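# Thread a bead onto the cord, away from its tips

## Task

Get any single bead onto the cord so that the cord passes through it, with the bead sitting well away from both plastic tips of the cord.

## Robot and tools

ROBOT. Two arms, left_arm and right_arm, each with six revolute joints and a parallel two-finger gripper. The fingers point along the gripper's +z axis and close along its y axis. end_effector_position is the point between the finger pads, about 1 cm short of the fingertips.

FRAMES. The scene frame has its origin at table-top height, midway between the nominal arm bases. +z is up, +x points out over the table, and left_arm is on the +y side. These names do not match the left or right of any image. Each arm's hand pose, velocities and targets, and its wrist camera's pose, are given in that arm's own base frame. Calibrated bases: left_arm at (-0.004, +0.381, 0) m, quat_wxyz (+1.000, 0, 0, +0.028); right_arm at (+0.038, -0.323, 0) m, quat_wxyz (+1.000, 0, 0, +0.014). Fixed cameras and the table are in the scene frame. Reported hand poses can be off by a few centimetres, more at long reach.

ROW LAYOUT. Every row is one flat list of 14 numbers covering both arms, even when only one arm moves. The first 7 are left_arm, the last 7 right_arm. Within each arm the order is: shoulder, elbow, waist, wrist pitch, wrist yaw, wrist roll, opening. The six joint values are absolute target angles in radians, read the same way as the Joint positions line. Stated ranges are: shoulder 0.000 to 3.142, elbow 0.000 to 3.142, waist -2.618 to 3.054, wrist pitch -1.571 to 1.571, wrist yaw -1.571 to 1.571, wrist roll -2.094 to 2.094. The real ends can differ by up to 0.059 rad. A target more than 0.059 rad beyond an end, and farther out than the current angle, gets the call refused. A target past the real end is clipped there, and the result may say "joint sent to its limit". Opening is an absolute command from -1 (closed) to +1 (fully open, 0.094 m pad gap). To keep a gripper as it is, resend its current command, because 0 counts as a real command. To hold a joint still, resend its "Joint targets" value.

TOOLS.
- execute_actions(actions, cameras): actions is a list of actions. Each action is a table of up to 15 rows, one row per 1/30 s step. A short table repeats its last row until 15 steps are filled. An empty list only returns the state.
- move(target, speed, blend, opening_speed, blocking, cameras): target is either one 14-number row or a list of up to 15 rows, all absolute. Every joint of both arms interpolates together, so grippers travel on curves, with no collision avoidance. speed is in rad/s for the joint with the longest way to go (0.01 to 12.57, default 0.5), given as one number or one per target. blend is a corner-rounding radius in rad. opening_speed (0.2 or more, in scale units per second) ramps the finger command. A slow value is wise when closing on something fragile. blocking=false returns after about 0.5 s and lets the move keep running; a later move replaces it. The result adds a "move:" line such as done, off_target (at rest but more than 0.035 rad from target), moving, held or fault, plus limits=held if steps were withheld. done does not mean nothing was touched.
- wait(seconds 0 to 10): the arms keep their last command.
- stop(): brakes a running move.
- zoom_image(camera, region [x0,y0,x1,y1] in pixels, at most 504x504): a closer look at that camera's latest image.
- read_manual(section): licence texts only.
- finished_scene(scene): the current scene's number. It ends the scene and cannot be undone. The bead must remain threaded after the robot lets go.

RESULTS. Joint positions and Joint velocities give one block per arm in row order, followed by the pad gap in m. Joint targets shows what the joints are being driven to now. grip_measured uses the opening scale and can read up to about 2.7 mm too wide when empty. It tracks the command even after contact, so a touch shows up in grip_effort_nm and not in grip_measured. Joint torques include gravity and are noisy; the first three per arm wrap at ±28 N m. "joint command not followed" means the clearance check altered targets. MOTOR HOT appears at 75 °C. At 90 °C that arm folds and idles, and at 100 °C it drops. Avoid long holds with the arm stretched out and avoid pushing toward unreachable poses.

MOTION LIMITS. Each step, a joint target stays within 0.339 rad of the measured angle for the waist, shoulder and elbow, and within 2.2 rad for the wrist joints. If the targets would put a gripper more than 200 mm from where it is, they are scaled back. Far goals therefore need several actions.

CAMERAS. cam_head_left, cam_head_right, cam_high, cam_low, cam_left_wrist and cam_right_wrist, each 896x504. Wrist images can lag while the arm moves.

AVOID. Dropping the bead or cord, or releasing them while they are moving. Fast contacts and slams, hard pushes, and letting anything leave the table. Contact or squeezing between the two arms, including one gripper closing on the other's fingers. Objects can be nudged occasionally without warning. The gripper squeezes at about 50 to 64 N per pad, so release by commanding well above grip_measured.

Each tool is called after "Emit:" by a JSON object that holds its "name" and its "arguments".

## Session

Emit:
{"name": "execute_actions", "arguments": {"actions": []}}

Scene clock: 0.00 s.
left_arm: end_effector_position=(+0.3498, -0.1057, +0.3030) grip_measured=+1.000 grip_effort_nm=n/a end_effector_quat_wxyz=(+0.509, +0.129, +0.845, -0.106) | right_arm: end_effector_position=(+0.3281, +0.2271, +0.3888) grip_measured=+1.000 grip_effort_nm=n/a end_effector_quat_wxyz=(+0.655, +0.035, +0.750, +0.088)
Joint names: [shoulder, elbow, waist, wrist pitch, wrist yaw, wrist roll]
Joint positions: left_arm=[1.104 1.117 -0.249 -0.493 0.096 -0.004 0.094] | right_arm=[1.282 1.254 0.944 -0.164 0.848 0.325 0.094]
Joint velocities: within noise
Joint torques (N m): no reading
Heat: left arm: 30 °C; right arm: 27 °C.
Joint targets: left_arm=[1.094 1.132 -0.249 -0.485 0.098 -0.005] | right_arm=[1.272 1.267 0.944 -0.163 0.852 0.323]
Tool commands: left_gripper/opening=+1.0 right_gripper/opening=+1.0

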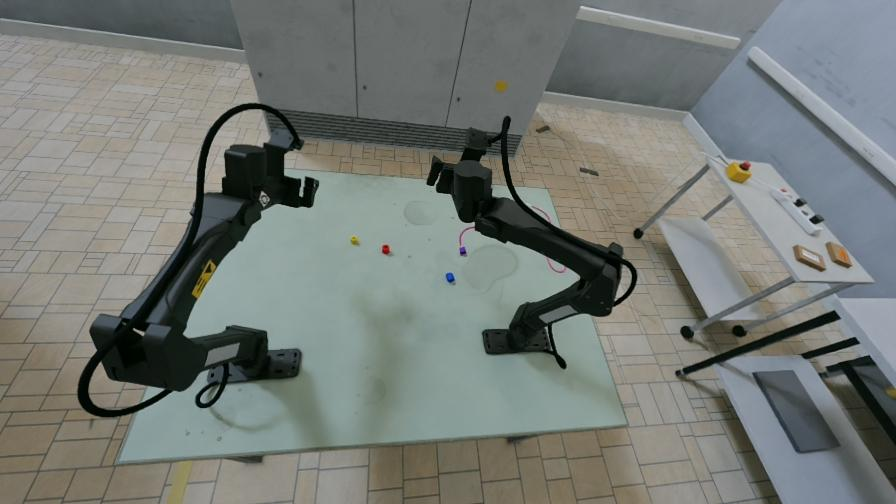

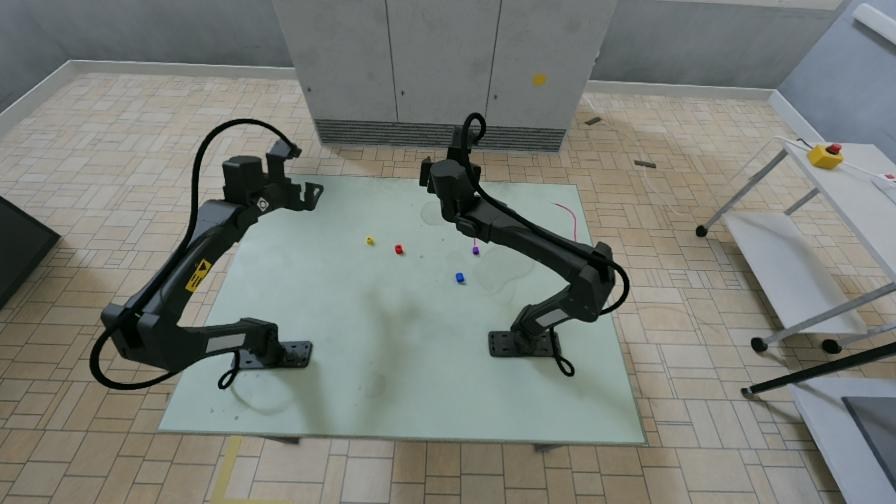

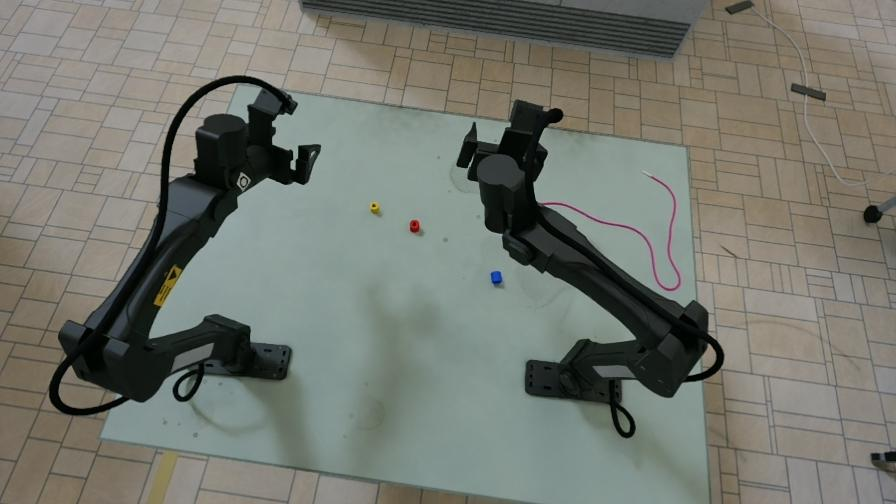

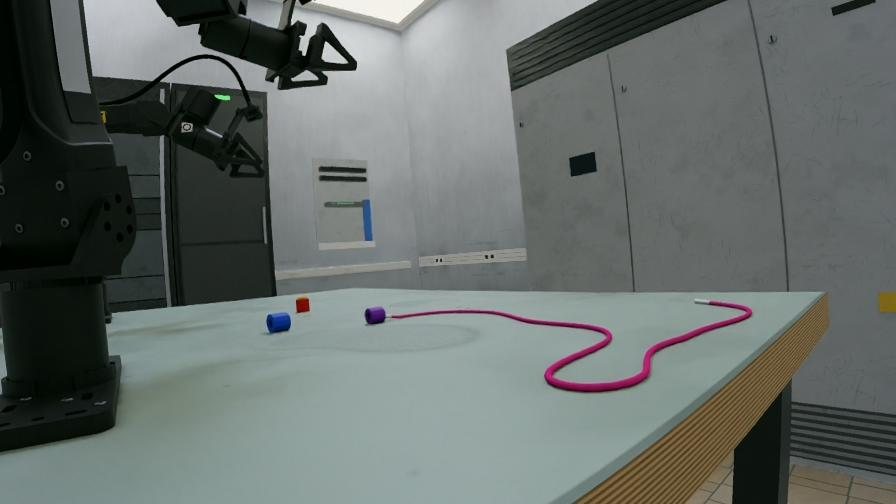

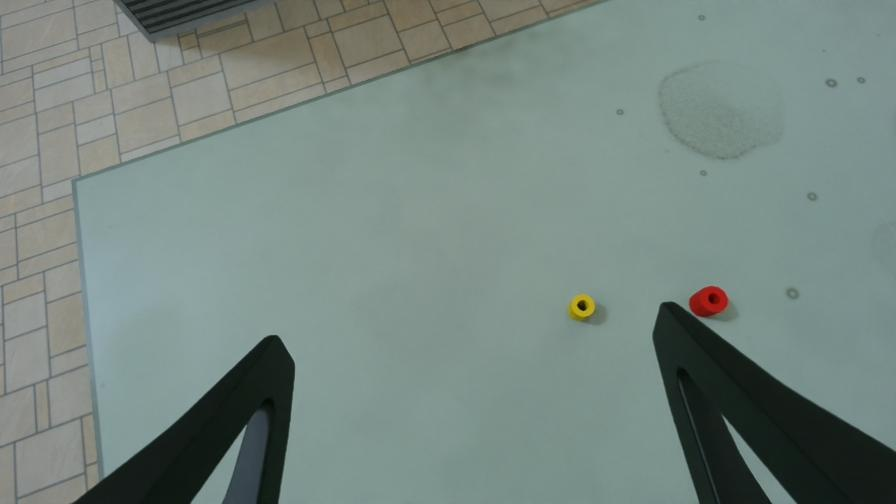

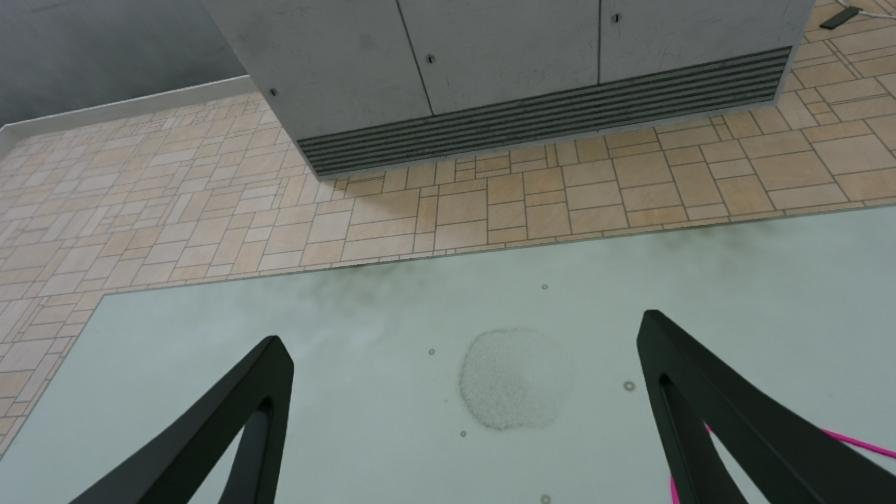

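Emit:
{"name": "zoom_image", "arguments": {"camera": "cam_low", "region": [240, 270, 480, 360]}}

Emit:
{"name": "zoom_image", "arguments": {"camera": "cam_left_wrist", "region": [540, 260, 800, 360]}}

Emit:
{"name": "zoom_image", "arguments": {"camera": "cam_high", "region": [360, 150, 700, 310]}}

Scaled by 2.100 from the camera's 896x504 image, which has a finer 1280x720 frame.

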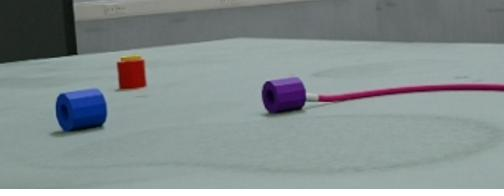

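Scaled by 1.938 from the camera's 896x504 image, which has a finer 1280x720 frame.

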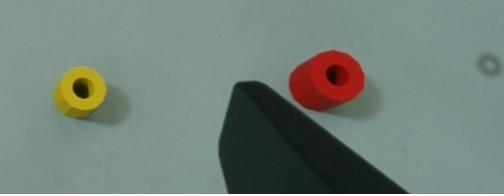

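Scaled by 1.482 from the camera's 896x504 image, which has a finer 1280x720 frame.

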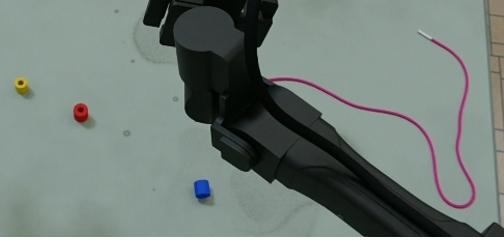

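Emit:
{"name": "move", "arguments": {"target": [1.094, 1.132, -0.249, -0.485, 0.098, -0.005, 1.0, 1.1535, 0.8137, 0.401, -0.50, 0.0, 0.0, 1.0], "speed": 0.8, "cameras": ["cam_right_wrist", "cam_high"]}}

Scene clock: 234.77 s.
left_arm: end_effector_position=(+0.3498, -0.1057, +0.3030) grip_measured=+1.000 grip_effort_nm=0.002 end_effector_quat_wxyz=(+0.509, +0.129, +0.845, -0.106) | right_arm: end_effector_position=(+0.3064, +0.1321, +0.1475) grip_measured=+1.000 grip_effort_nm=-0.027 end_effector_quat_wxyz=(+0.345, -0.185, +0.918, +0.069)
Joint names: [shoulder, elbow, waist, wrist pitch, wrist yaw, wrist roll]
Joint positions: left_arm=[1.104 1.117 -0.249 -0.493 0.096 -0.004 0.094] | right_arm=[1.18 0.829 0.408 -0.501 0.007 0.006 0.094]
Joint torques (N m): left_arm=[-3.38 7.43 -0.01 1.56 0.02 -0.02] | right_arm=[-5.63 5.98 -0.61 1.26 -0.08 -0.05]
Heat: left arm: 33 °C; right arm: 33 °C.
Joint targets: left_arm=[1.094 1.132 -0.249 -0.485 0.098 -0.005] | right_arm=[1.153 0.814 0.401 -0.500 0.000 0.000]
move: done
camera_calibration:
cam_right_wrist: T_world_to_cam=[[0.316121, -0.946494, -0.0649319, 0.0395951], [-0.947605, -0.318325, 0.0267204, 0.353636], [-0.0459601, 0.0530829, -0.997532, 0.270162], [0, 0, 0, 1]] pos_world=[0.335007, 0.135707, 0.262617]
Images, in order (width x height): cam_high 896x504, cam_right_wrist 896x504.

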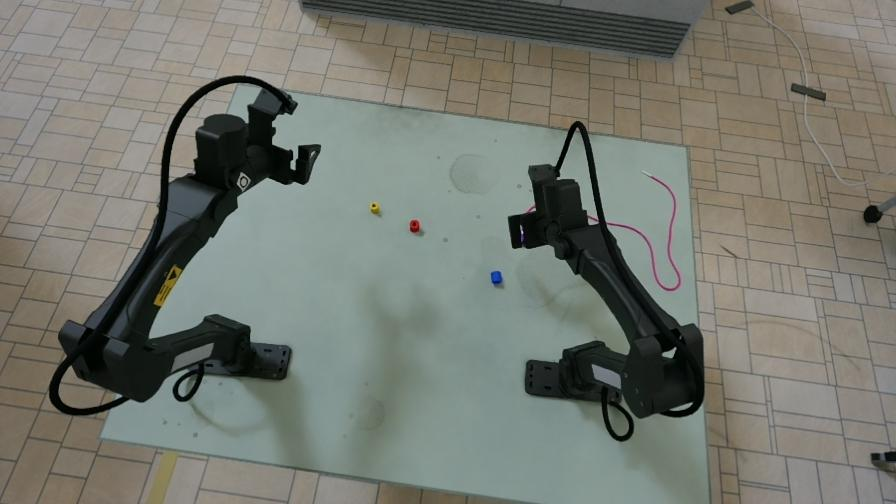

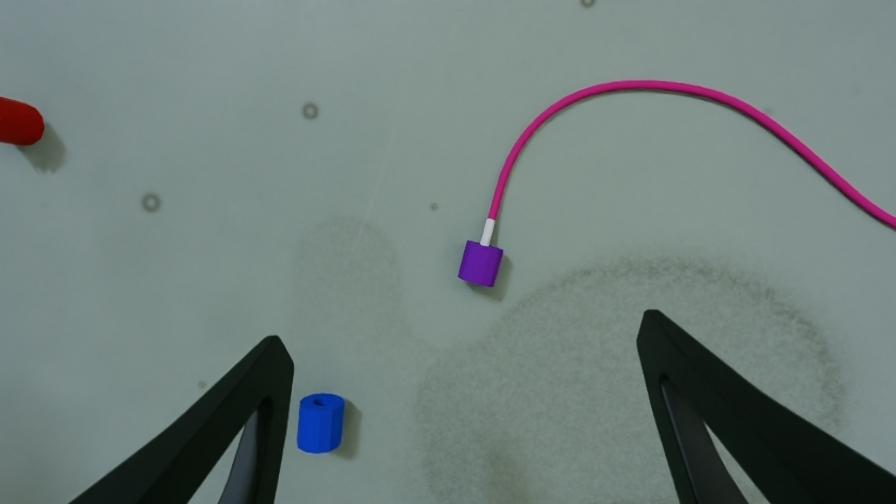

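Emit:
{"name": "zoom_image", "arguments": {"camera": "cam_right_wrist", "region": [400, 180, 560, 320]}}

Emit:
{"name": "zoom_image", "arguments": {"camera": "cam_right_wrist", "region": [260, 360, 420, 490]}}

Scaled by 3.150 from the camera's 896x504 image, which has a finer 1280x720 frame.

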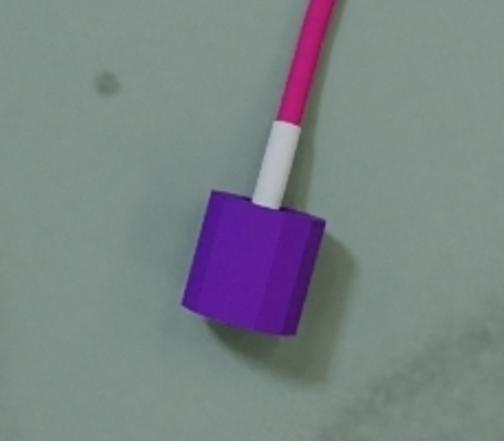

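Scaled by 3.150 from the camera's 896x504 image, which has a finer 1280x720 frame.

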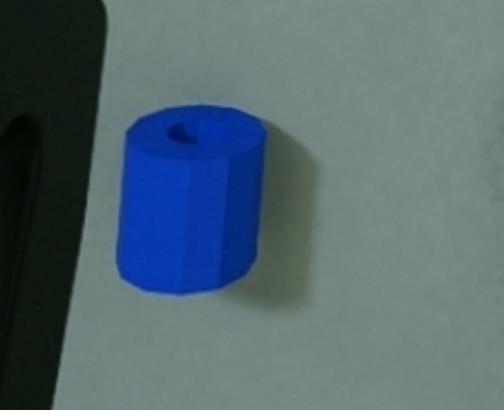

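Emit:
{"name": "wait", "arguments": {"seconds": 0, "cameras": ["cam_low", "cam_right_wrist"]}}

Emit:
{"name": "zoom_image", "arguments": {"camera": "cam_low", "region": [350, 295, 420, 335]}}

Emit:
{"name": "zoom_image", "arguments": {"camera": "cam_right_wrist", "region": [450, 200, 520, 300]}}

Scene clock: 260.57 s.
left_arm: end_effector_position=(+0.3498, -0.1057, +0.3030) grip_measured=+1.000 grip_effort_nm=0.002 end_effector_quat_wxyz=(+0.509, +0.129, +0.845, -0.106) | right_arm: end_effector_position=(+0.3064, +0.1323, +0.1475) grip_measured=+1.000 grip_effort_nm=-0.022 end_effector_quat_wxyz=(+0.345, -0.186, +0.918, +0.069)
Joint names: [shoulder, elbow, waist, wrist pitch, wrist yaw, wrist roll]
Joint positions: left_arm=[1.104 1.117 -0.249 -0.493 0.096 -0.004 0.094] | right_arm=[1.18 0.829 0.408 -0.501 0.006 0.005 0.094]
Joint torques (N m): left_arm=[-3.41 7.45 0.01 1.57 0.02 -0.02] | right_arm=[-5.61 5.96 -0.58 1.27 -0.1 -0.05]
Heat: left arm: 33 °C; right arm: 31 °C.
Joint targets: left_arm=[1.094 1.132 -0.249 -0.485 0.098 -0.005] | right_arm=[1.153 0.814 0.401 -0.500 0.000 0.000]
Tool commands: left_gripper/opening=+1.0 right_gripper/opening=+1.0
camera_calibration:
cam_right_wrist: T_world_to_cam=[[0.317299, -0.946072, -0.0653336, 0.0394672], [-0.947197, -0.319528, 0.0268295, 0.353605], [-0.0462586, 0.0533708, -0.997503, 0.2702], [0, 0, 0, 1]] pos_world=[0.334909, 0.135905, 0.262617]
Images, in order (width x height): cam_low 896x504, cam_right_wrist 896x504.

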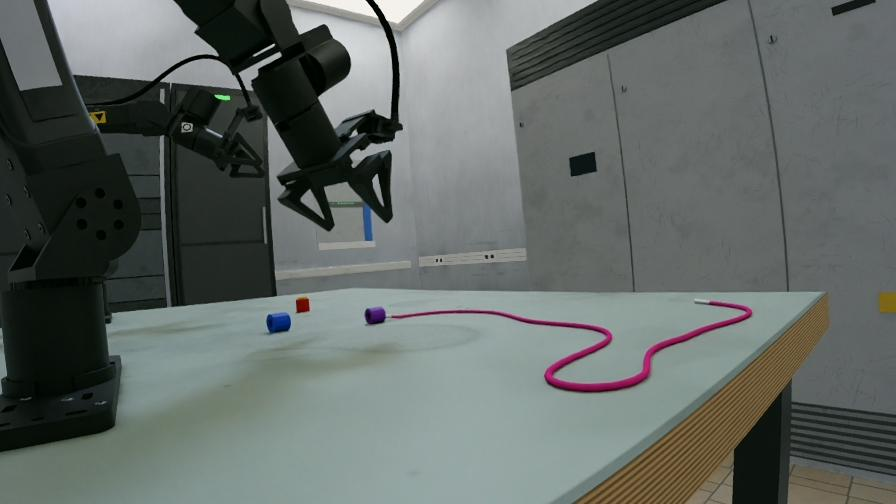

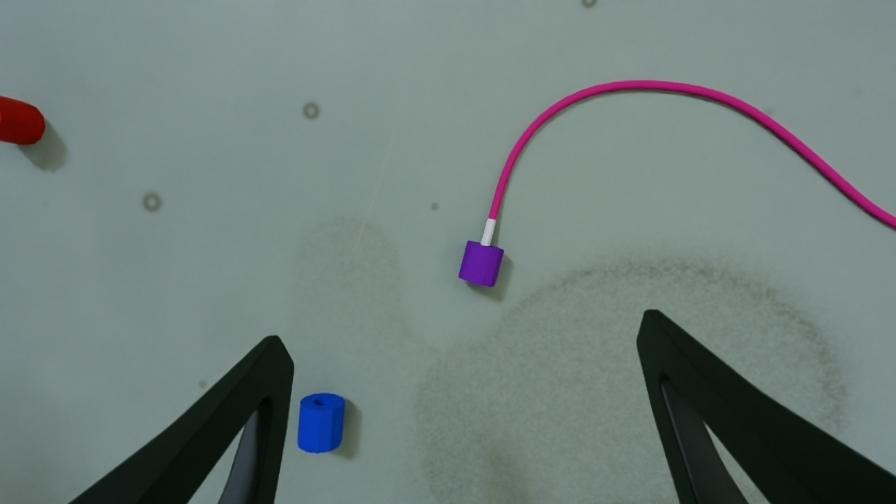

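Scaled by 7.200 from the camera's 896x504 image, which has a finer 1280x720 frame.

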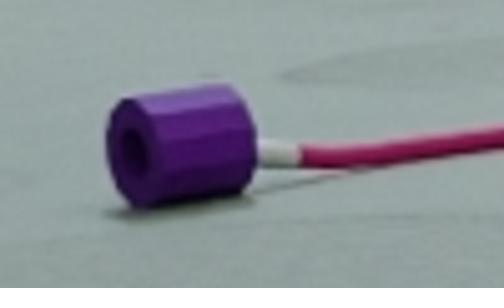

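Scaled by 5.040 from the camera's 896x504 image, which has a finer 1280x720 frame.

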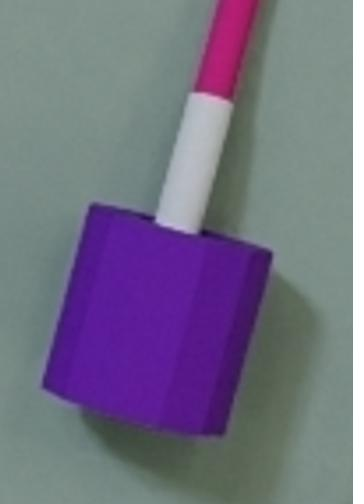

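Emit:
{"name": "move", "arguments": {"target": [1.094, 1.132, -0.249, -0.485, 0.098, -0.005, 1.0, 1.85, 1.525, 0.38, -1.239, 0.0, 0.295, -0.1], "speed": 0.8, "cameras": ["cam_right_wrist"]}}

Scene clock: 491.43 s.
left_arm: end_effector_position=(+0.3498, -0.1057, +0.3030) grip_measured=+1.000 grip_effort_nm=0.002 end_effector_quat_wxyz=(+0.509, +0.129, +0.845, -0.106) | right_arm: end_effector_position=(+0.3113, +0.1276, +0.0941) grip_measured=-0.097 grip_effort_nm=-0.188 end_effector_quat_wxyz=(-0.007, -0.050, +0.999, -0.005)
Joint names: [shoulder, elbow, waist, wrist pitch, wrist yaw, wrist roll]
Joint positions: left_arm=[1.104 1.117 -0.249 -0.493 0.096 -0.004 0.094] | right_arm=[1.841 1.479 0.388 -1.226 0.004 0.288 0.042]
Joint torques (N m): left_arm=[-3.4 7.42 0.02 1.56 0.02 -0.02] | right_arm=[-7.84 9.47 -0.72 -0.15 -0.06 0.09]
Heat: left arm: 33 °C; right arm: 29 °C.
Joint targets: left_arm=[1.094 1.132 -0.249 -0.485 0.098 -0.005] | right_arm=[1.850 1.525 0.380 -1.239 0.000 0.295]
move: off_target (right_arm); right_arm: the elbow is farthest, 0.046 rad from its target
camera_calibration:
cam_right_wrist: T_world_to_cam=[[-0.000576723, -0.999944, 0.0105743, 0.128684], [-0.727137, 0.00767848, 0.686449, 0.185974], [-0.686492, -0.00729304, -0.727101, 0.398948], [0, 0, 0, 1]] pos_world=[0.409178, 0.130158, 0.161053]
Images, in order (width x height): cam_right_wrist 896x504.

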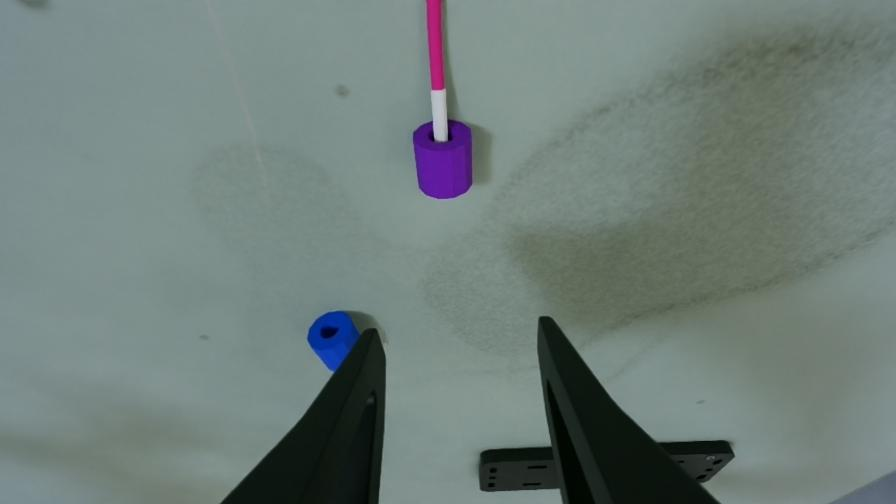

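Emit:
{"name": "move", "arguments": {"target": [1.094, 1.132, -0.249, -0.485, 0.098, -0.005, 1.0, 1.9056, 1.338, 0.398, -1.02, 0.0, 0.295, -0.1], "speed": 0.4, "cameras": ["cam_right_wrist"]}}

Scene clock: 538.63 s.
left_arm: end_effector_position=(+0.3498, -0.1057, +0.3030) grip_measured=+1.000 grip_effort_nm=0.002 end_effector_quat_wxyz=(+0.509, +0.129, +0.845, -0.106) | right_arm: end_effector_position=(+0.3142, +0.1289, +0.0443) grip_measured=-0.097 grip_effort_nm=-0.183 end_effector_quat_wxyz=(-0.009, -0.050, +0.999, -0.005)
Joint names: [shoulder, elbow, waist, wrist pitch, wrist yaw, wrist roll]
Joint positions: left_arm=[1.104 1.117 -0.249 -0.493 0.096 -0.004 0.094] | right_arm=[1.897 1.351 0.388 -1.045 0.004 0.289 0.042]
Joint torques (N m): left_arm=[-3.38 7.42 0.01 1.57 0.02 -0.02] | right_arm=[-8.18 4.81 0.84 0.19 -0.04 0.07]
Heat: left arm: 33 °C; right arm: 28 °C.
Joint targets: left_arm=[1.094 1.132 -0.249 -0.485 0.098 -0.005] | right_arm=[1.906 1.338 0.398 -1.020 0.000 0.295]
move: done
camera_calibration:
cam_right_wrist: T_world_to_cam=[[-0.00127092, -0.999934, 0.011397, 0.130712], [-0.724314, 0.0087784, 0.689414, 0.221124], [-0.689469, -0.00737884, -0.724278, 0.365585], [0, 0, 0, 1]] pos_world=[0.412389, 0.13146, 0.110849]
Images, in order (width x height): cam_right_wrist 896x504.

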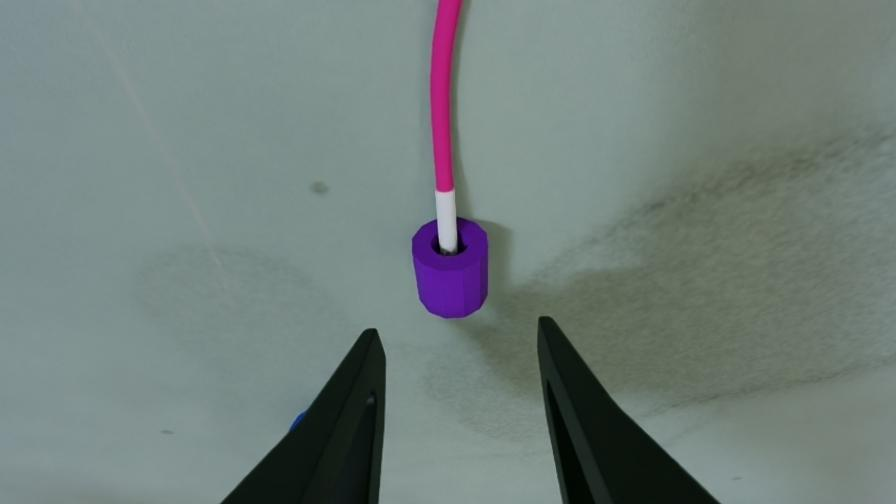

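Emit:
{"name": "move", "arguments": {"target": [1.094, 1.132, -0.249, -0.485, 0.098, -0.005, 1.0, 1.947, 1.334, 0.398, -0.957, 0.0, 0.295, -0.1], "speed": 0.2, "cameras": ["cam_right_wrist", "cam_low"]}}

Scene clock: 592.93 s.
left_arm: end_effector_position=(+0.3498, -0.1057, +0.3030) grip_measured=+1.000 grip_effort_nm=0.007 end_effector_quat_wxyz=(+0.509, +0.129, +0.845, -0.106) | right_arm: end_effector_position=(+0.3259, +0.1337, +0.0326) grip_measured=-0.097 grip_effort_nm=-0.178 end_effector_quat_wxyz=(+0.003, -0.050, +0.999, -0.001)
Joint names: [shoulder, elbow, waist, wrist pitch, wrist yaw, wrist roll]
Joint positions: left_arm=[1.104 1.117 -0.249 -0.493 0.096 -0.004 0.094] | right_arm=[1.932 1.351 0.388 -0.983 0.003 0.289 0.042]
Joint torques (N m): left_arm=[-3.4 7.45 0.01 1.56 0.01 -0.02] | right_arm=[-7.99 4.49 0.87 0.27 -0.04 0.06]
Heat: left arm: 33 °C; right arm: 28 °C.
Joint targets: left_arm=[1.094 1.132 -0.249 -0.485 0.098 -0.005] | right_arm=[1.947 1.334 0.398 -0.957 0.000 0.295]
move: done
camera_calibration:
cam_right_wrist: T_world_to_cam=[[-0.00146424, -0.999999, 0.00088258, 0.136057], [-0.74101, 0.00167766, 0.671492, 0.244512], [-0.671492, 0.000329225, -0.741011, 0.358797], [0, 0, 0, 1]] pos_world=[0.422314, 0.135528, 0.101565]
Images, in order (width x height): cam_low 896x504, cam_right_wrist 896x504.

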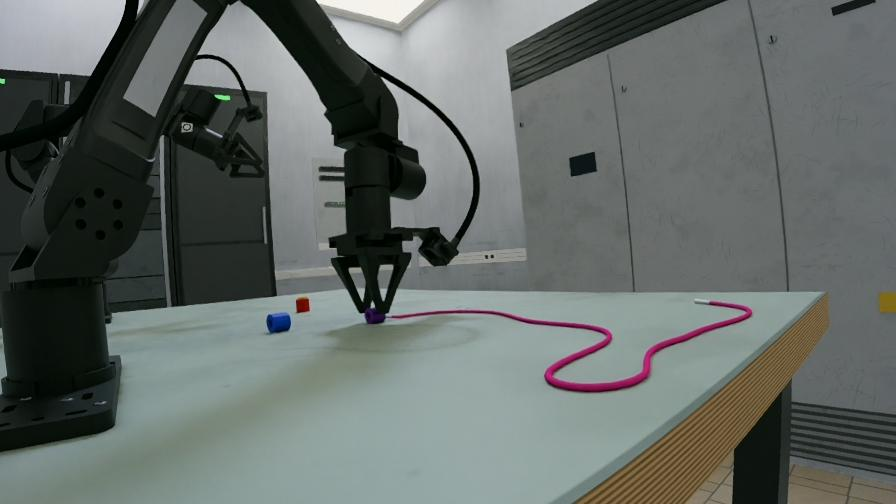

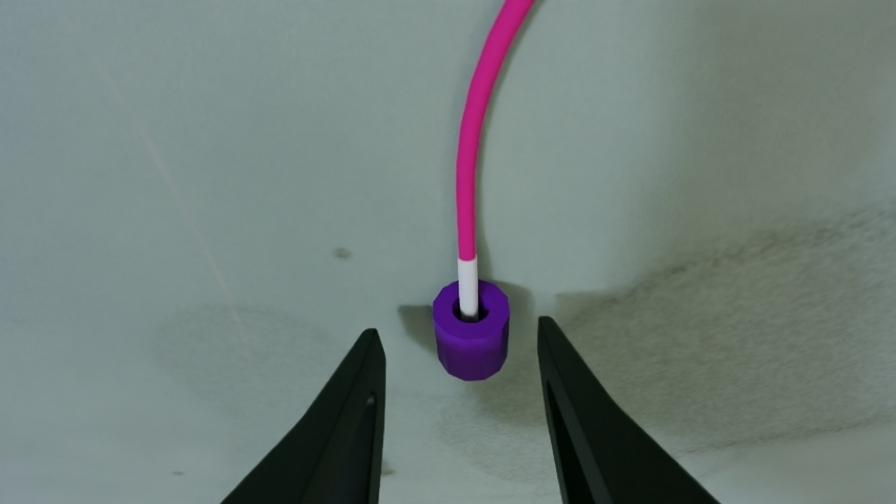

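Emit:
{"name": "move", "arguments": {"target": [1.094, 1.132, -0.249, -0.485, 0.098, -0.005, 1.0, 1.953, 1.322, 0.374, -0.9385, 0.0, 0.295, -0.1], "speed": 0.1, "cameras": ["cam_right_wrist"]}}

Scene clock: 610.00 s.
left_arm: end_effector_position=(+0.3498, -0.1057, +0.3030) grip_measured=+1.000 grip_effort_nm=0.002 end_effector_quat_wxyz=(+0.509, +0.129, +0.845, -0.106) | right_arm: end_effector_position=(+0.3270, +0.1321, +0.0286) grip_measured=-0.097 grip_effort_nm=-0.183 end_effector_quat_wxyz=(+0.005, -0.047, +0.999, +0.000)
Joint names: [shoulder, elbow, waist, wrist pitch, wrist yaw, wrist roll]
Joint positions: left_arm=[1.104 1.117 -0.249 -0.493 0.096 -0.004 0.094] | right_arm=[1.936 1.339 0.383 -0.965 0.003 0.289 0.042]
Joint torques (N m): left_arm=[-3.38 7.43 0.01 1.57 0.02 -0.02] | right_arm=[-7.87 4.42 -0.76 0.26 -0.07 0.09]
Heat: left arm: 33 °C; right arm: 28 °C.
Joint targets: left_arm=[1.094 1.132 -0.249 -0.485 0.098 -0.005] | right_arm=[1.953 1.322 0.374 -0.938 0.000 0.295]
move: done
camera_calibration:
cam_right_wrist: T_world_to_cam=[[-0.00717907, -0.999974, -0.000626907, 0.136315], [-0.742792, 0.00491296, 0.669505, 0.248248], [-0.669484, 0.00527208, -0.742808, 0.355387], [0, 0, 0, 1]] pos_world=[0.423301, 0.133218, 0.0978663]
Images, in order (width x height): cam_right_wrist 896x504.

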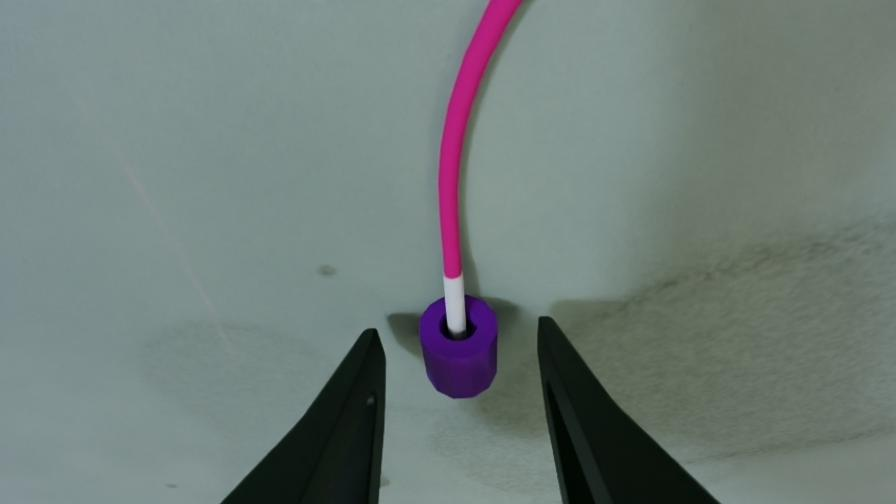

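Emit:
{"name": "move", "arguments": {"target": [1.094, 1.132, -0.249, -0.485, 0.098, -0.005, 1.0, 1.953, 1.322, 0.374, -0.9385, 0.0, 0.295, -0.66], "speed": 0.1, "opening_speed": 0.4, "cameras": ["cam_right_wrist"]}}

Scene clock: 618.17 s.
left_arm: end_effector_position=(+0.3498, -0.1057, +0.3030) grip_measured=+1.000 grip_effort_nm=0.002 end_effector_quat_wxyz=(+0.509, +0.129, +0.845, -0.106) | right_arm: end_effector_position=(+0.3272, +0.1320, +0.0286) grip_measured=-0.604 grip_effort_nm=-1.028 end_effector_quat_wxyz=(+0.005, -0.046, +0.999, +0.000)
Joint names: [shoulder, elbow, waist, wrist pitch, wrist yaw, wrist roll]
Joint positions: left_arm=[1.104 1.117 -0.249 -0.493 0.096 -0.004 0.094] | right_arm=[1.936 1.339 0.382 -0.964 0.003 0.289 0.019]
Joint torques (N m): left_arm=[-3.4 7.42 0.01 1.56 0.02 -0.02] | right_arm=[-7.84 4.38 -0.76 0.29 -0.03 0.07]
Heat: left arm: 33 °C; right arm: 28 °C.
Joint targets: left_arm=[1.094 1.132 -0.249 -0.485 0.098 -0.005] | right_arm=[1.953 1.322 0.374 -0.939 0.000 0.295]
move: done
camera_calibration:
cam_right_wrist: T_world_to_cam=[[-0.00794105, -0.999968, -0.000894175, 0.136562], [-0.743259, 0.00530423, 0.668983, 0.24845], [-0.668957, 0.00597703, -0.743277, 0.355256], [0, 0, 0, 1]] pos_world=[0.423398, 0.133116, 0.0979668]
Images, in order (width x height): cam_right_wrist 896x504.

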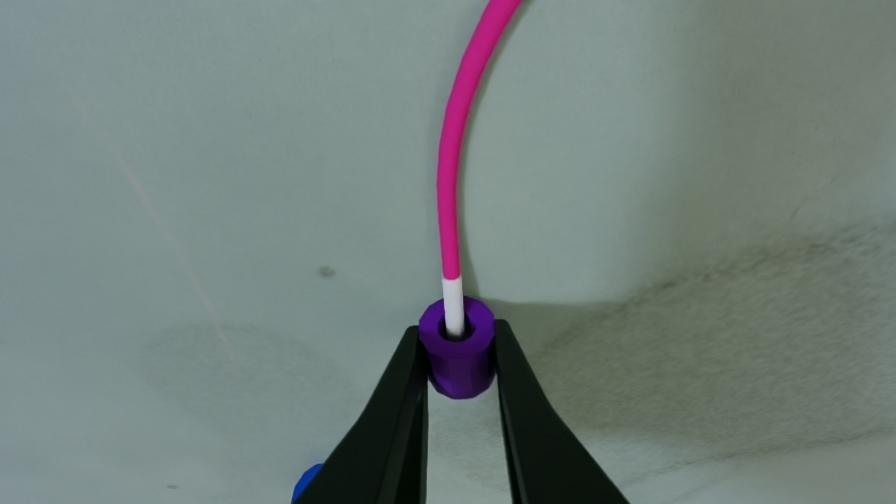

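Emit:
{"name": "move", "arguments": {"target": [[1.094, 1.132, -0.249, -0.485, 0.098, -0.005, 1.0, 1.953, 1.38, 0.374, -0.9385, 0.0, 0.295, -0.66], [1.094, 1.132, -0.249, -0.485, 0.098, -0.005, 1.0, 1.884, 1.4336, 0.374, -1.052, 0.0, 0.295, -0.66]], "speed": 0.1, "cameras": ["cam_right_wrist"]}}

Scene clock: 643.97 s.
left_arm: end_effector_position=(+0.3498, -0.1057, +0.3030) grip_measured=+1.000 grip_effort_nm=0.002 end_effector_quat_wxyz=(+0.509, +0.129, +0.845, -0.106) | right_arm: end_effector_position=(+0.3273, +0.1320, +0.0444) grip_measured=-0.605 grip_effort_nm=-1.057 end_effector_quat_wxyz=(-0.001, -0.046, +0.999, -0.002)
Joint names: [shoulder, elbow, waist, wrist pitch, wrist yaw, wrist roll]
Joint positions: left_arm=[1.104 1.117 -0.249 -0.493 0.096 -0.004 0.094] | right_arm=[1.928 1.394 0.382 -1.039 0.003 0.289 0.019]
Joint torques (N m): left_arm=[-3.4 7.43 0.01 1.56 0.02 -0.02] | right_arm=[-12.66 8.87 -0.75 -0.09 -0.03 0.08]
Heat: left arm: 33 °C; right arm: 29 °C.
Joint targets: left_arm=[1.094 1.132 -0.249 -0.485 0.098 -0.005] | right_arm=[1.884 1.433 0.374 -1.052 0.000 0.295]
move: off_target (right_arm); right_arm: the shoulder is farthest, 0.044 rad from its target
camera_calibration:
cam_right_wrist: T_world_to_cam=[[-0.00791449, -0.999962, 0.00372936, 0.136362], [-0.735672, 0.00834864, 0.677286, 0.234679], [-0.677291, 0.00261679, -0.73571, 0.369865], [0, 0, 0, 1]] pos_world=[0.424232, 0.13343, 0.11266]
Images, in order (width x height): cam_right_wrist 896x504.

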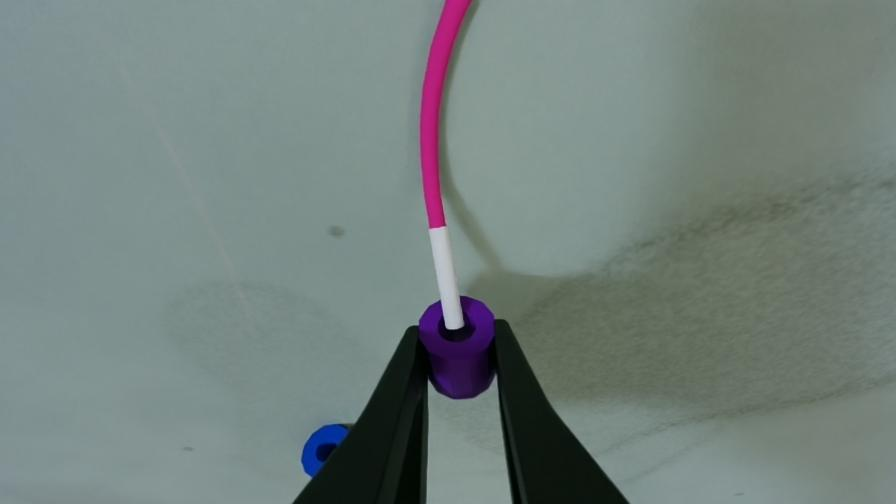

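Emit:
{"name": "move", "arguments": {"target": [[1.094, 1.132, -0.249, -0.485, 0.098, -0.005, 1.0, 1.938, 1.4336, 0.374, -1.03, 0.0, 0.295, -0.66], [1.094, 1.132, -0.249, -0.485, 0.098, -0.005, 1.0, 1.990, 1.468, 0.3625, -1.002, 0.0, 0.295, -0.66]], "speed": 0.1, "cameras": ["cam_right_wrist"]}}

Scene clock: 670.97 s.
left_arm: end_effector_position=(+0.3498, -0.1057, +0.3030) grip_measured=+1.000 grip_effort_nm=0.002 end_effector_quat_wxyz=(+0.509, +0.129, +0.845, -0.106) | right_arm: end_effector_position=(+0.3378, +0.1318, +0.0367) grip_measured=-0.605 grip_effort_nm=-1.053 end_effector_quat_wxyz=(-0.002, -0.041, +0.999, -0.002)
Joint names: [shoulder, elbow, waist, wrist pitch, wrist yaw, wrist roll]
Joint positions: left_arm=[1.104 1.117 -0.249 -0.493 0.096 -0.004 0.094] | right_arm=[1.974 1.426 0.371 -1.028 0.003 0.289 0.019]
Joint torques (N m): left_arm=[-3.38 7.43 0.02 1.55 0.02 -0.02] | right_arm=[-8.28 8.95 -0.73 0.25 -0.05 0.08]
Heat: left arm: 33 °C; right arm: 29 °C.
Joint targets: left_arm=[1.094 1.132 -0.249 -0.485 0.098 -0.005] | right_arm=[1.990 1.468 0.362 -1.002 0.000 0.295]
move: off_target (right_arm); right_arm: the elbow is farthest, 0.042 rad from its target
camera_calibration:
cam_right_wrist: T_world_to_cam=[[-0.0193465, -0.999803, 0.00448714, 0.140041], [-0.734296, 0.0172545, 0.67861, 0.246069], [-0.678553, 0.00983384, -0.734485, 0.370833], [0, 0, 0, 1]] pos_world=[0.435027, 0.132121, 0.104759]
Images, in order (width x height): cam_right_wrist 896x504.

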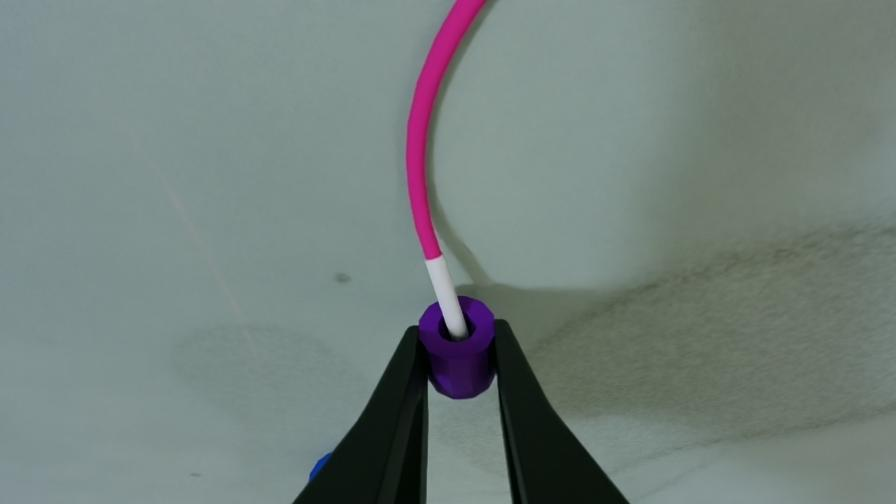

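Emit:
{"name": "move", "arguments": {"target": [[1.094, 1.132, -0.249, -0.485, 0.098, -0.005, 1.0, 1.990, 1.468, 0.3625, -1.008, 0.0, 0.10, -0.66], [1.094, 1.132, -0.249, -0.485, 0.098, -0.005, 1.0, 2.049, 1.532, 0.357, -1.012, 0.0, 0.09, -0.66]], "speed": 0.12, "cameras": ["cam_right_wrist"]}}

Scene clock: 694.70 s.
left_arm: end_effector_position=(+0.3498, -0.1057, +0.3030) grip_measured=+1.000 grip_effort_nm=0.002 end_effector_quat_wxyz=(+0.509, +0.129, +0.845, -0.106) | right_arm: end_effector_position=(+0.3534, +0.1365, +0.0320) grip_measured=-0.605 grip_effort_nm=-1.057 end_effector_quat_wxyz=(+0.002, -0.136, +0.991, -0.001)
Joint names: [shoulder, elbow, waist, wrist pitch, wrist yaw, wrist roll]
Joint positions: left_arm=[1.104 1.117 -0.249 -0.493 0.096 -0.004 0.094] | right_arm=[2.032 1.491 0.367 -1.027 0.003 0.095 0.019]
Joint torques (N m): left_arm=[-3.41 7.43 0.01 1.57 0.02 -0.02] | right_arm=[-8.73 8.96 -0.88 0.17 -0.04 -0.05]
Heat: left arm: 33 °C; right arm: 28 °C.
Joint targets: left_arm=[1.094 1.132 -0.249 -0.485 0.098 -0.005] | right_arm=[2.049 1.532 0.357 -1.012 0.000 0.090]
move: off_target (right_arm); right_arm: the elbow is farthest, 0.041 rad from its target
camera_calibration:
cam_right_wrist: T_world_to_cam=[[0.170862, -0.985292, 0.00226196, 0.0759224], [-0.728429, -0.124772, 0.673664, 0.278066], [-0.663474, -0.116751, -0.739034, 0.389911], [0, 0, 0, 1]] pos_world=[0.448275, 0.155023, 0.100663]
Images, in order (width x height): cam_right_wrist 896x504.

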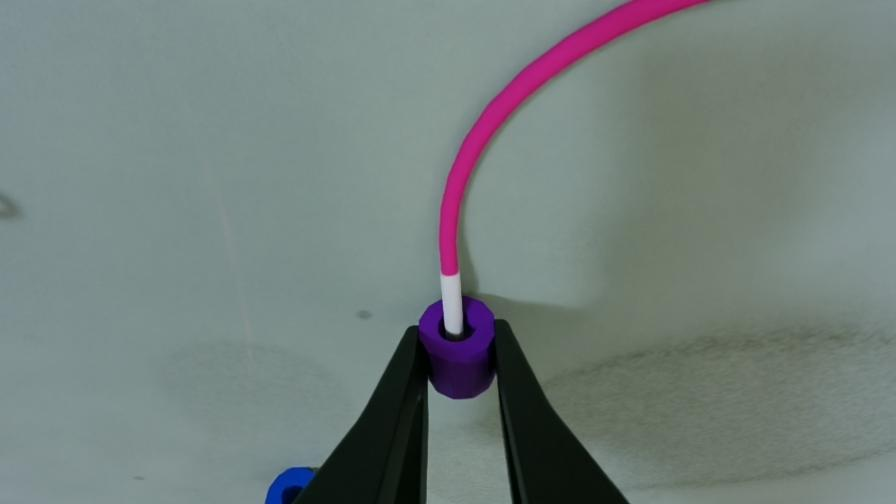

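Emit:
{"name": "move", "arguments": {"target": [[1.094, 1.132, -0.249, -0.485, 0.098, -0.005, 1.0, 2.124, 1.631, 0.348, -1.062, 0.0, 0.09, -0.66]], "speed": 0.12, "cameras": ["cam_right_wrist", "cam_low"]}}

Emit:
{"name": "zoom_image", "arguments": {"camera": "cam_low", "region": [300, 220, 480, 360]}}

Scene clock: 717.97 s.
left_arm: end_effector_position=(+0.3498, -0.1057, +0.3030) grip_measured=+1.000 grip_effort_nm=0.002 end_effector_quat_wxyz=(+0.509, +0.129, +0.845, -0.106) | right_arm: end_effector_position=(+0.3738, +0.1399, +0.0303) grip_measured=-0.605 grip_effort_nm=-1.053 end_effector_quat_wxyz=(+0.005, -0.131, +0.991, +0.000)
Joint names: [shoulder, elbow, waist, wrist pitch, wrist yaw, wrist roll]
Joint positions: left_arm=[1.104 1.117 -0.249 -0.493 0.096 -0.004 0.094] | right_arm=[2.103 1.592 0.357 -1.05 0.003 0.094 0.019]
Joint torques (N m): left_arm=[-3.38 7.43 0.01 1.56 0.02 -0.02] | right_arm=[-9.03 8.85 -0.81 -0.08 -0.04 -0.02]
Heat: left arm: 33 °C; right arm: 29 °C.
Joint targets: left_arm=[1.094 1.132 -0.249 -0.485 0.098 -0.005] | right_arm=[2.124 1.631 0.348 -1.062 0.000 0.090]
move: off_target (right_arm); right_arm: the elbow is farthest, 0.039 rad from its target
camera_calibration:
cam_right_wrist: T_world_to_cam=[[0.161432, -0.986883, 0.000987217, 0.0796192], [-0.73386, -0.119374, 0.66873, 0.295914], [-0.65984, -0.108679, -0.743505, 0.400312], [0, 0, 0, 1]] pos_world=[0.468448, 0.157405, 0.0996689]
Images, in order (width x height): cam_low 896x504, cam_right_wrist 896x504.

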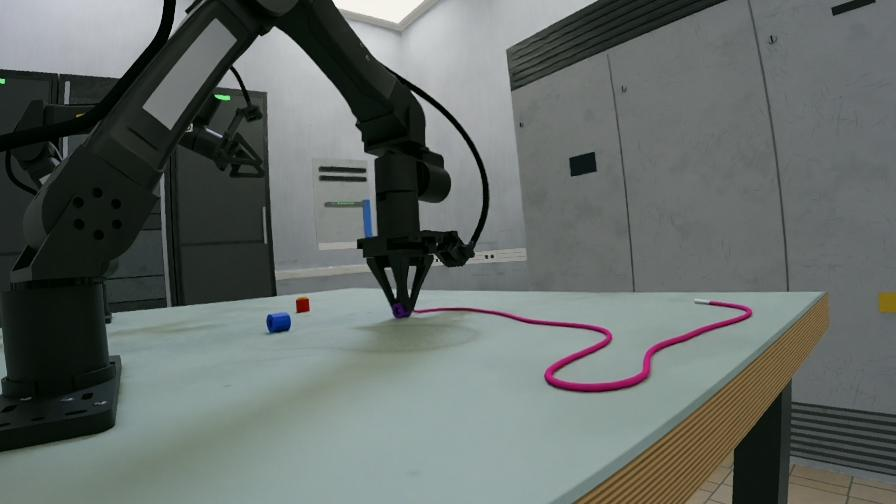

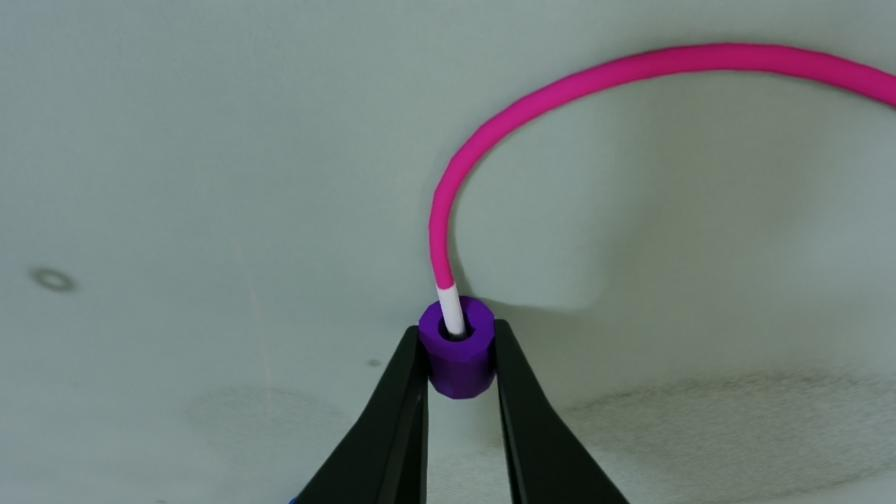

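Scaled by 2.800 from the camera's 896x504 image, which has a finer 1280x720 frame.

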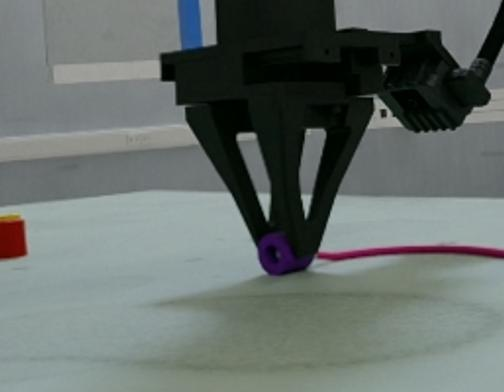

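Emit:
{"name": "move", "arguments": {"target": [1.094, 1.132, -0.249, -0.485, 0.098, -0.005, 1.0, 2.127, 1.622, 0.348, -1.055, 0.0, 0.09, -0.66], "speed": 0.1, "cameras": ["cam_right_wrist"]}}

Scene clock: 806.27 s.
left_arm: end_effector_position=(+0.3498, -0.1057, +0.3030) grip_measured=+1.000 grip_effort_nm=-0.002 end_effector_quat_wxyz=(+0.509, +0.129, +0.845, -0.106) | right_arm: end_effector_position=(+0.3739, +0.1399, +0.0304) grip_measured=-0.605 grip_effort_nm=-1.053 end_effector_quat_wxyz=(+0.005, -0.131, +0.991, +0.000)
Joint names: [shoulder, elbow, waist, wrist pitch, wrist yaw, wrist roll]
Joint positions: left_arm=[1.104 1.117 -0.249 -0.493 0.096 -0.004 0.094] | right_arm=[2.103 1.592 0.357 -1.05 0.003 0.094 0.019]
Joint torques (N m): left_arm=[-3.41 7.43 0.01 1.56 0.02 -0.02] | right_arm=[-8.81 8.16 -0.87 -0.02 -0.04 -0.02]
Heat: left arm: 33 °C; right arm: 28 °C.
Joint targets: left_arm=[1.094 1.132 -0.249 -0.485 0.098 -0.005] | right_arm=[2.127 1.622 0.348 -1.055 0.000 0.090]
move: done
camera_calibration:
cam_right_wrist: T_world_to_cam=[[0.161432, -0.986883, 0.000987217, 0.0796191], [-0.73386, -0.119374, 0.66873, 0.295847], [-0.65984, -0.108679, -0.743505, 0.400386], [0, 0, 0, 1]] pos_world=[0.468448, 0.157405, 0.0997689]
Images, in order (width x height): cam_right_wrist 896x504.

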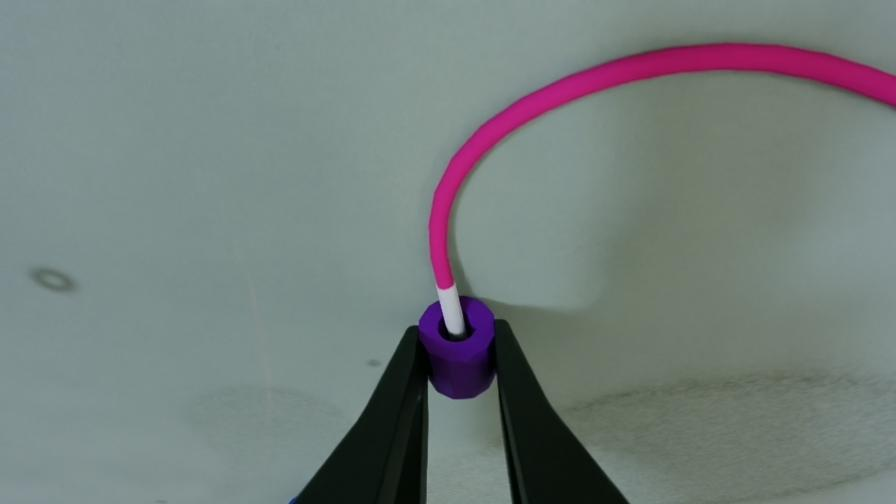

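Emit:
{"name": "move", "arguments": {"target": [1.094, 1.132, -0.249, -0.485, 0.098, -0.005, 1.0, 2.127, 1.622, 0.348, -1.055, 0.0, 0.09, -0.3], "speed": 0.1, "opening_speed": 0.3, "cameras": ["cam_right_wrist"]}}

Scene clock: 813.97 s.
left_arm: end_effector_position=(+0.3498, -0.1057, +0.3030) grip_measured=+1.000 grip_effort_nm=-0.002 end_effector_quat_wxyz=(+0.509, +0.129, +0.845, -0.106) | right_arm: end_effector_position=(+0.3734, +0.1398, +0.0284) grip_measured=-0.303 grip_effort_nm=0.139 end_effector_quat_wxyz=(+0.003, -0.131, +0.991, -0.001)
Joint names: [shoulder, elbow, waist, wrist pitch, wrist yaw, wrist roll]
Joint positions: left_arm=[1.104 1.117 -0.249 -0.493 0.096 -0.004 0.094] | right_arm=[2.108 1.592 0.357 -1.05 0.003 0.094 0.033]
Joint torques (N m): left_arm=[-3.43 7.43 0.01 1.57 0.02 -0.02] | right_arm=[-9.24 8.14 -0.79 -0.04 -0.03 -0.02]
Heat: left arm: 33 °C; right arm: 28 °C.
Joint targets: left_arm=[1.094 1.132 -0.249 -0.485 0.098 -0.005] | right_arm=[2.127 1.622 0.348 -1.055 0.000 0.090]
move: done
camera_calibration:
cam_right_wrist: T_world_to_cam=[[0.161469, -0.986876, 0.00200628, 0.0795237], [-0.730555, -0.118163, 0.672553, 0.295416], [-0.663489, -0.110062, -0.740046, 0.399985], [0, 0, 0, 1]] pos_world=[0.468363, 0.15741, 0.0971647]
Images, in order (width x height): cam_right_wrist 896x504.

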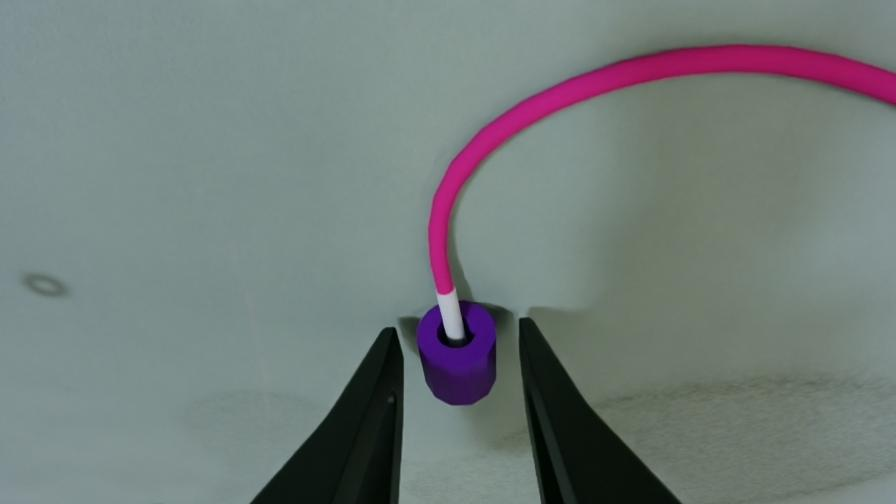

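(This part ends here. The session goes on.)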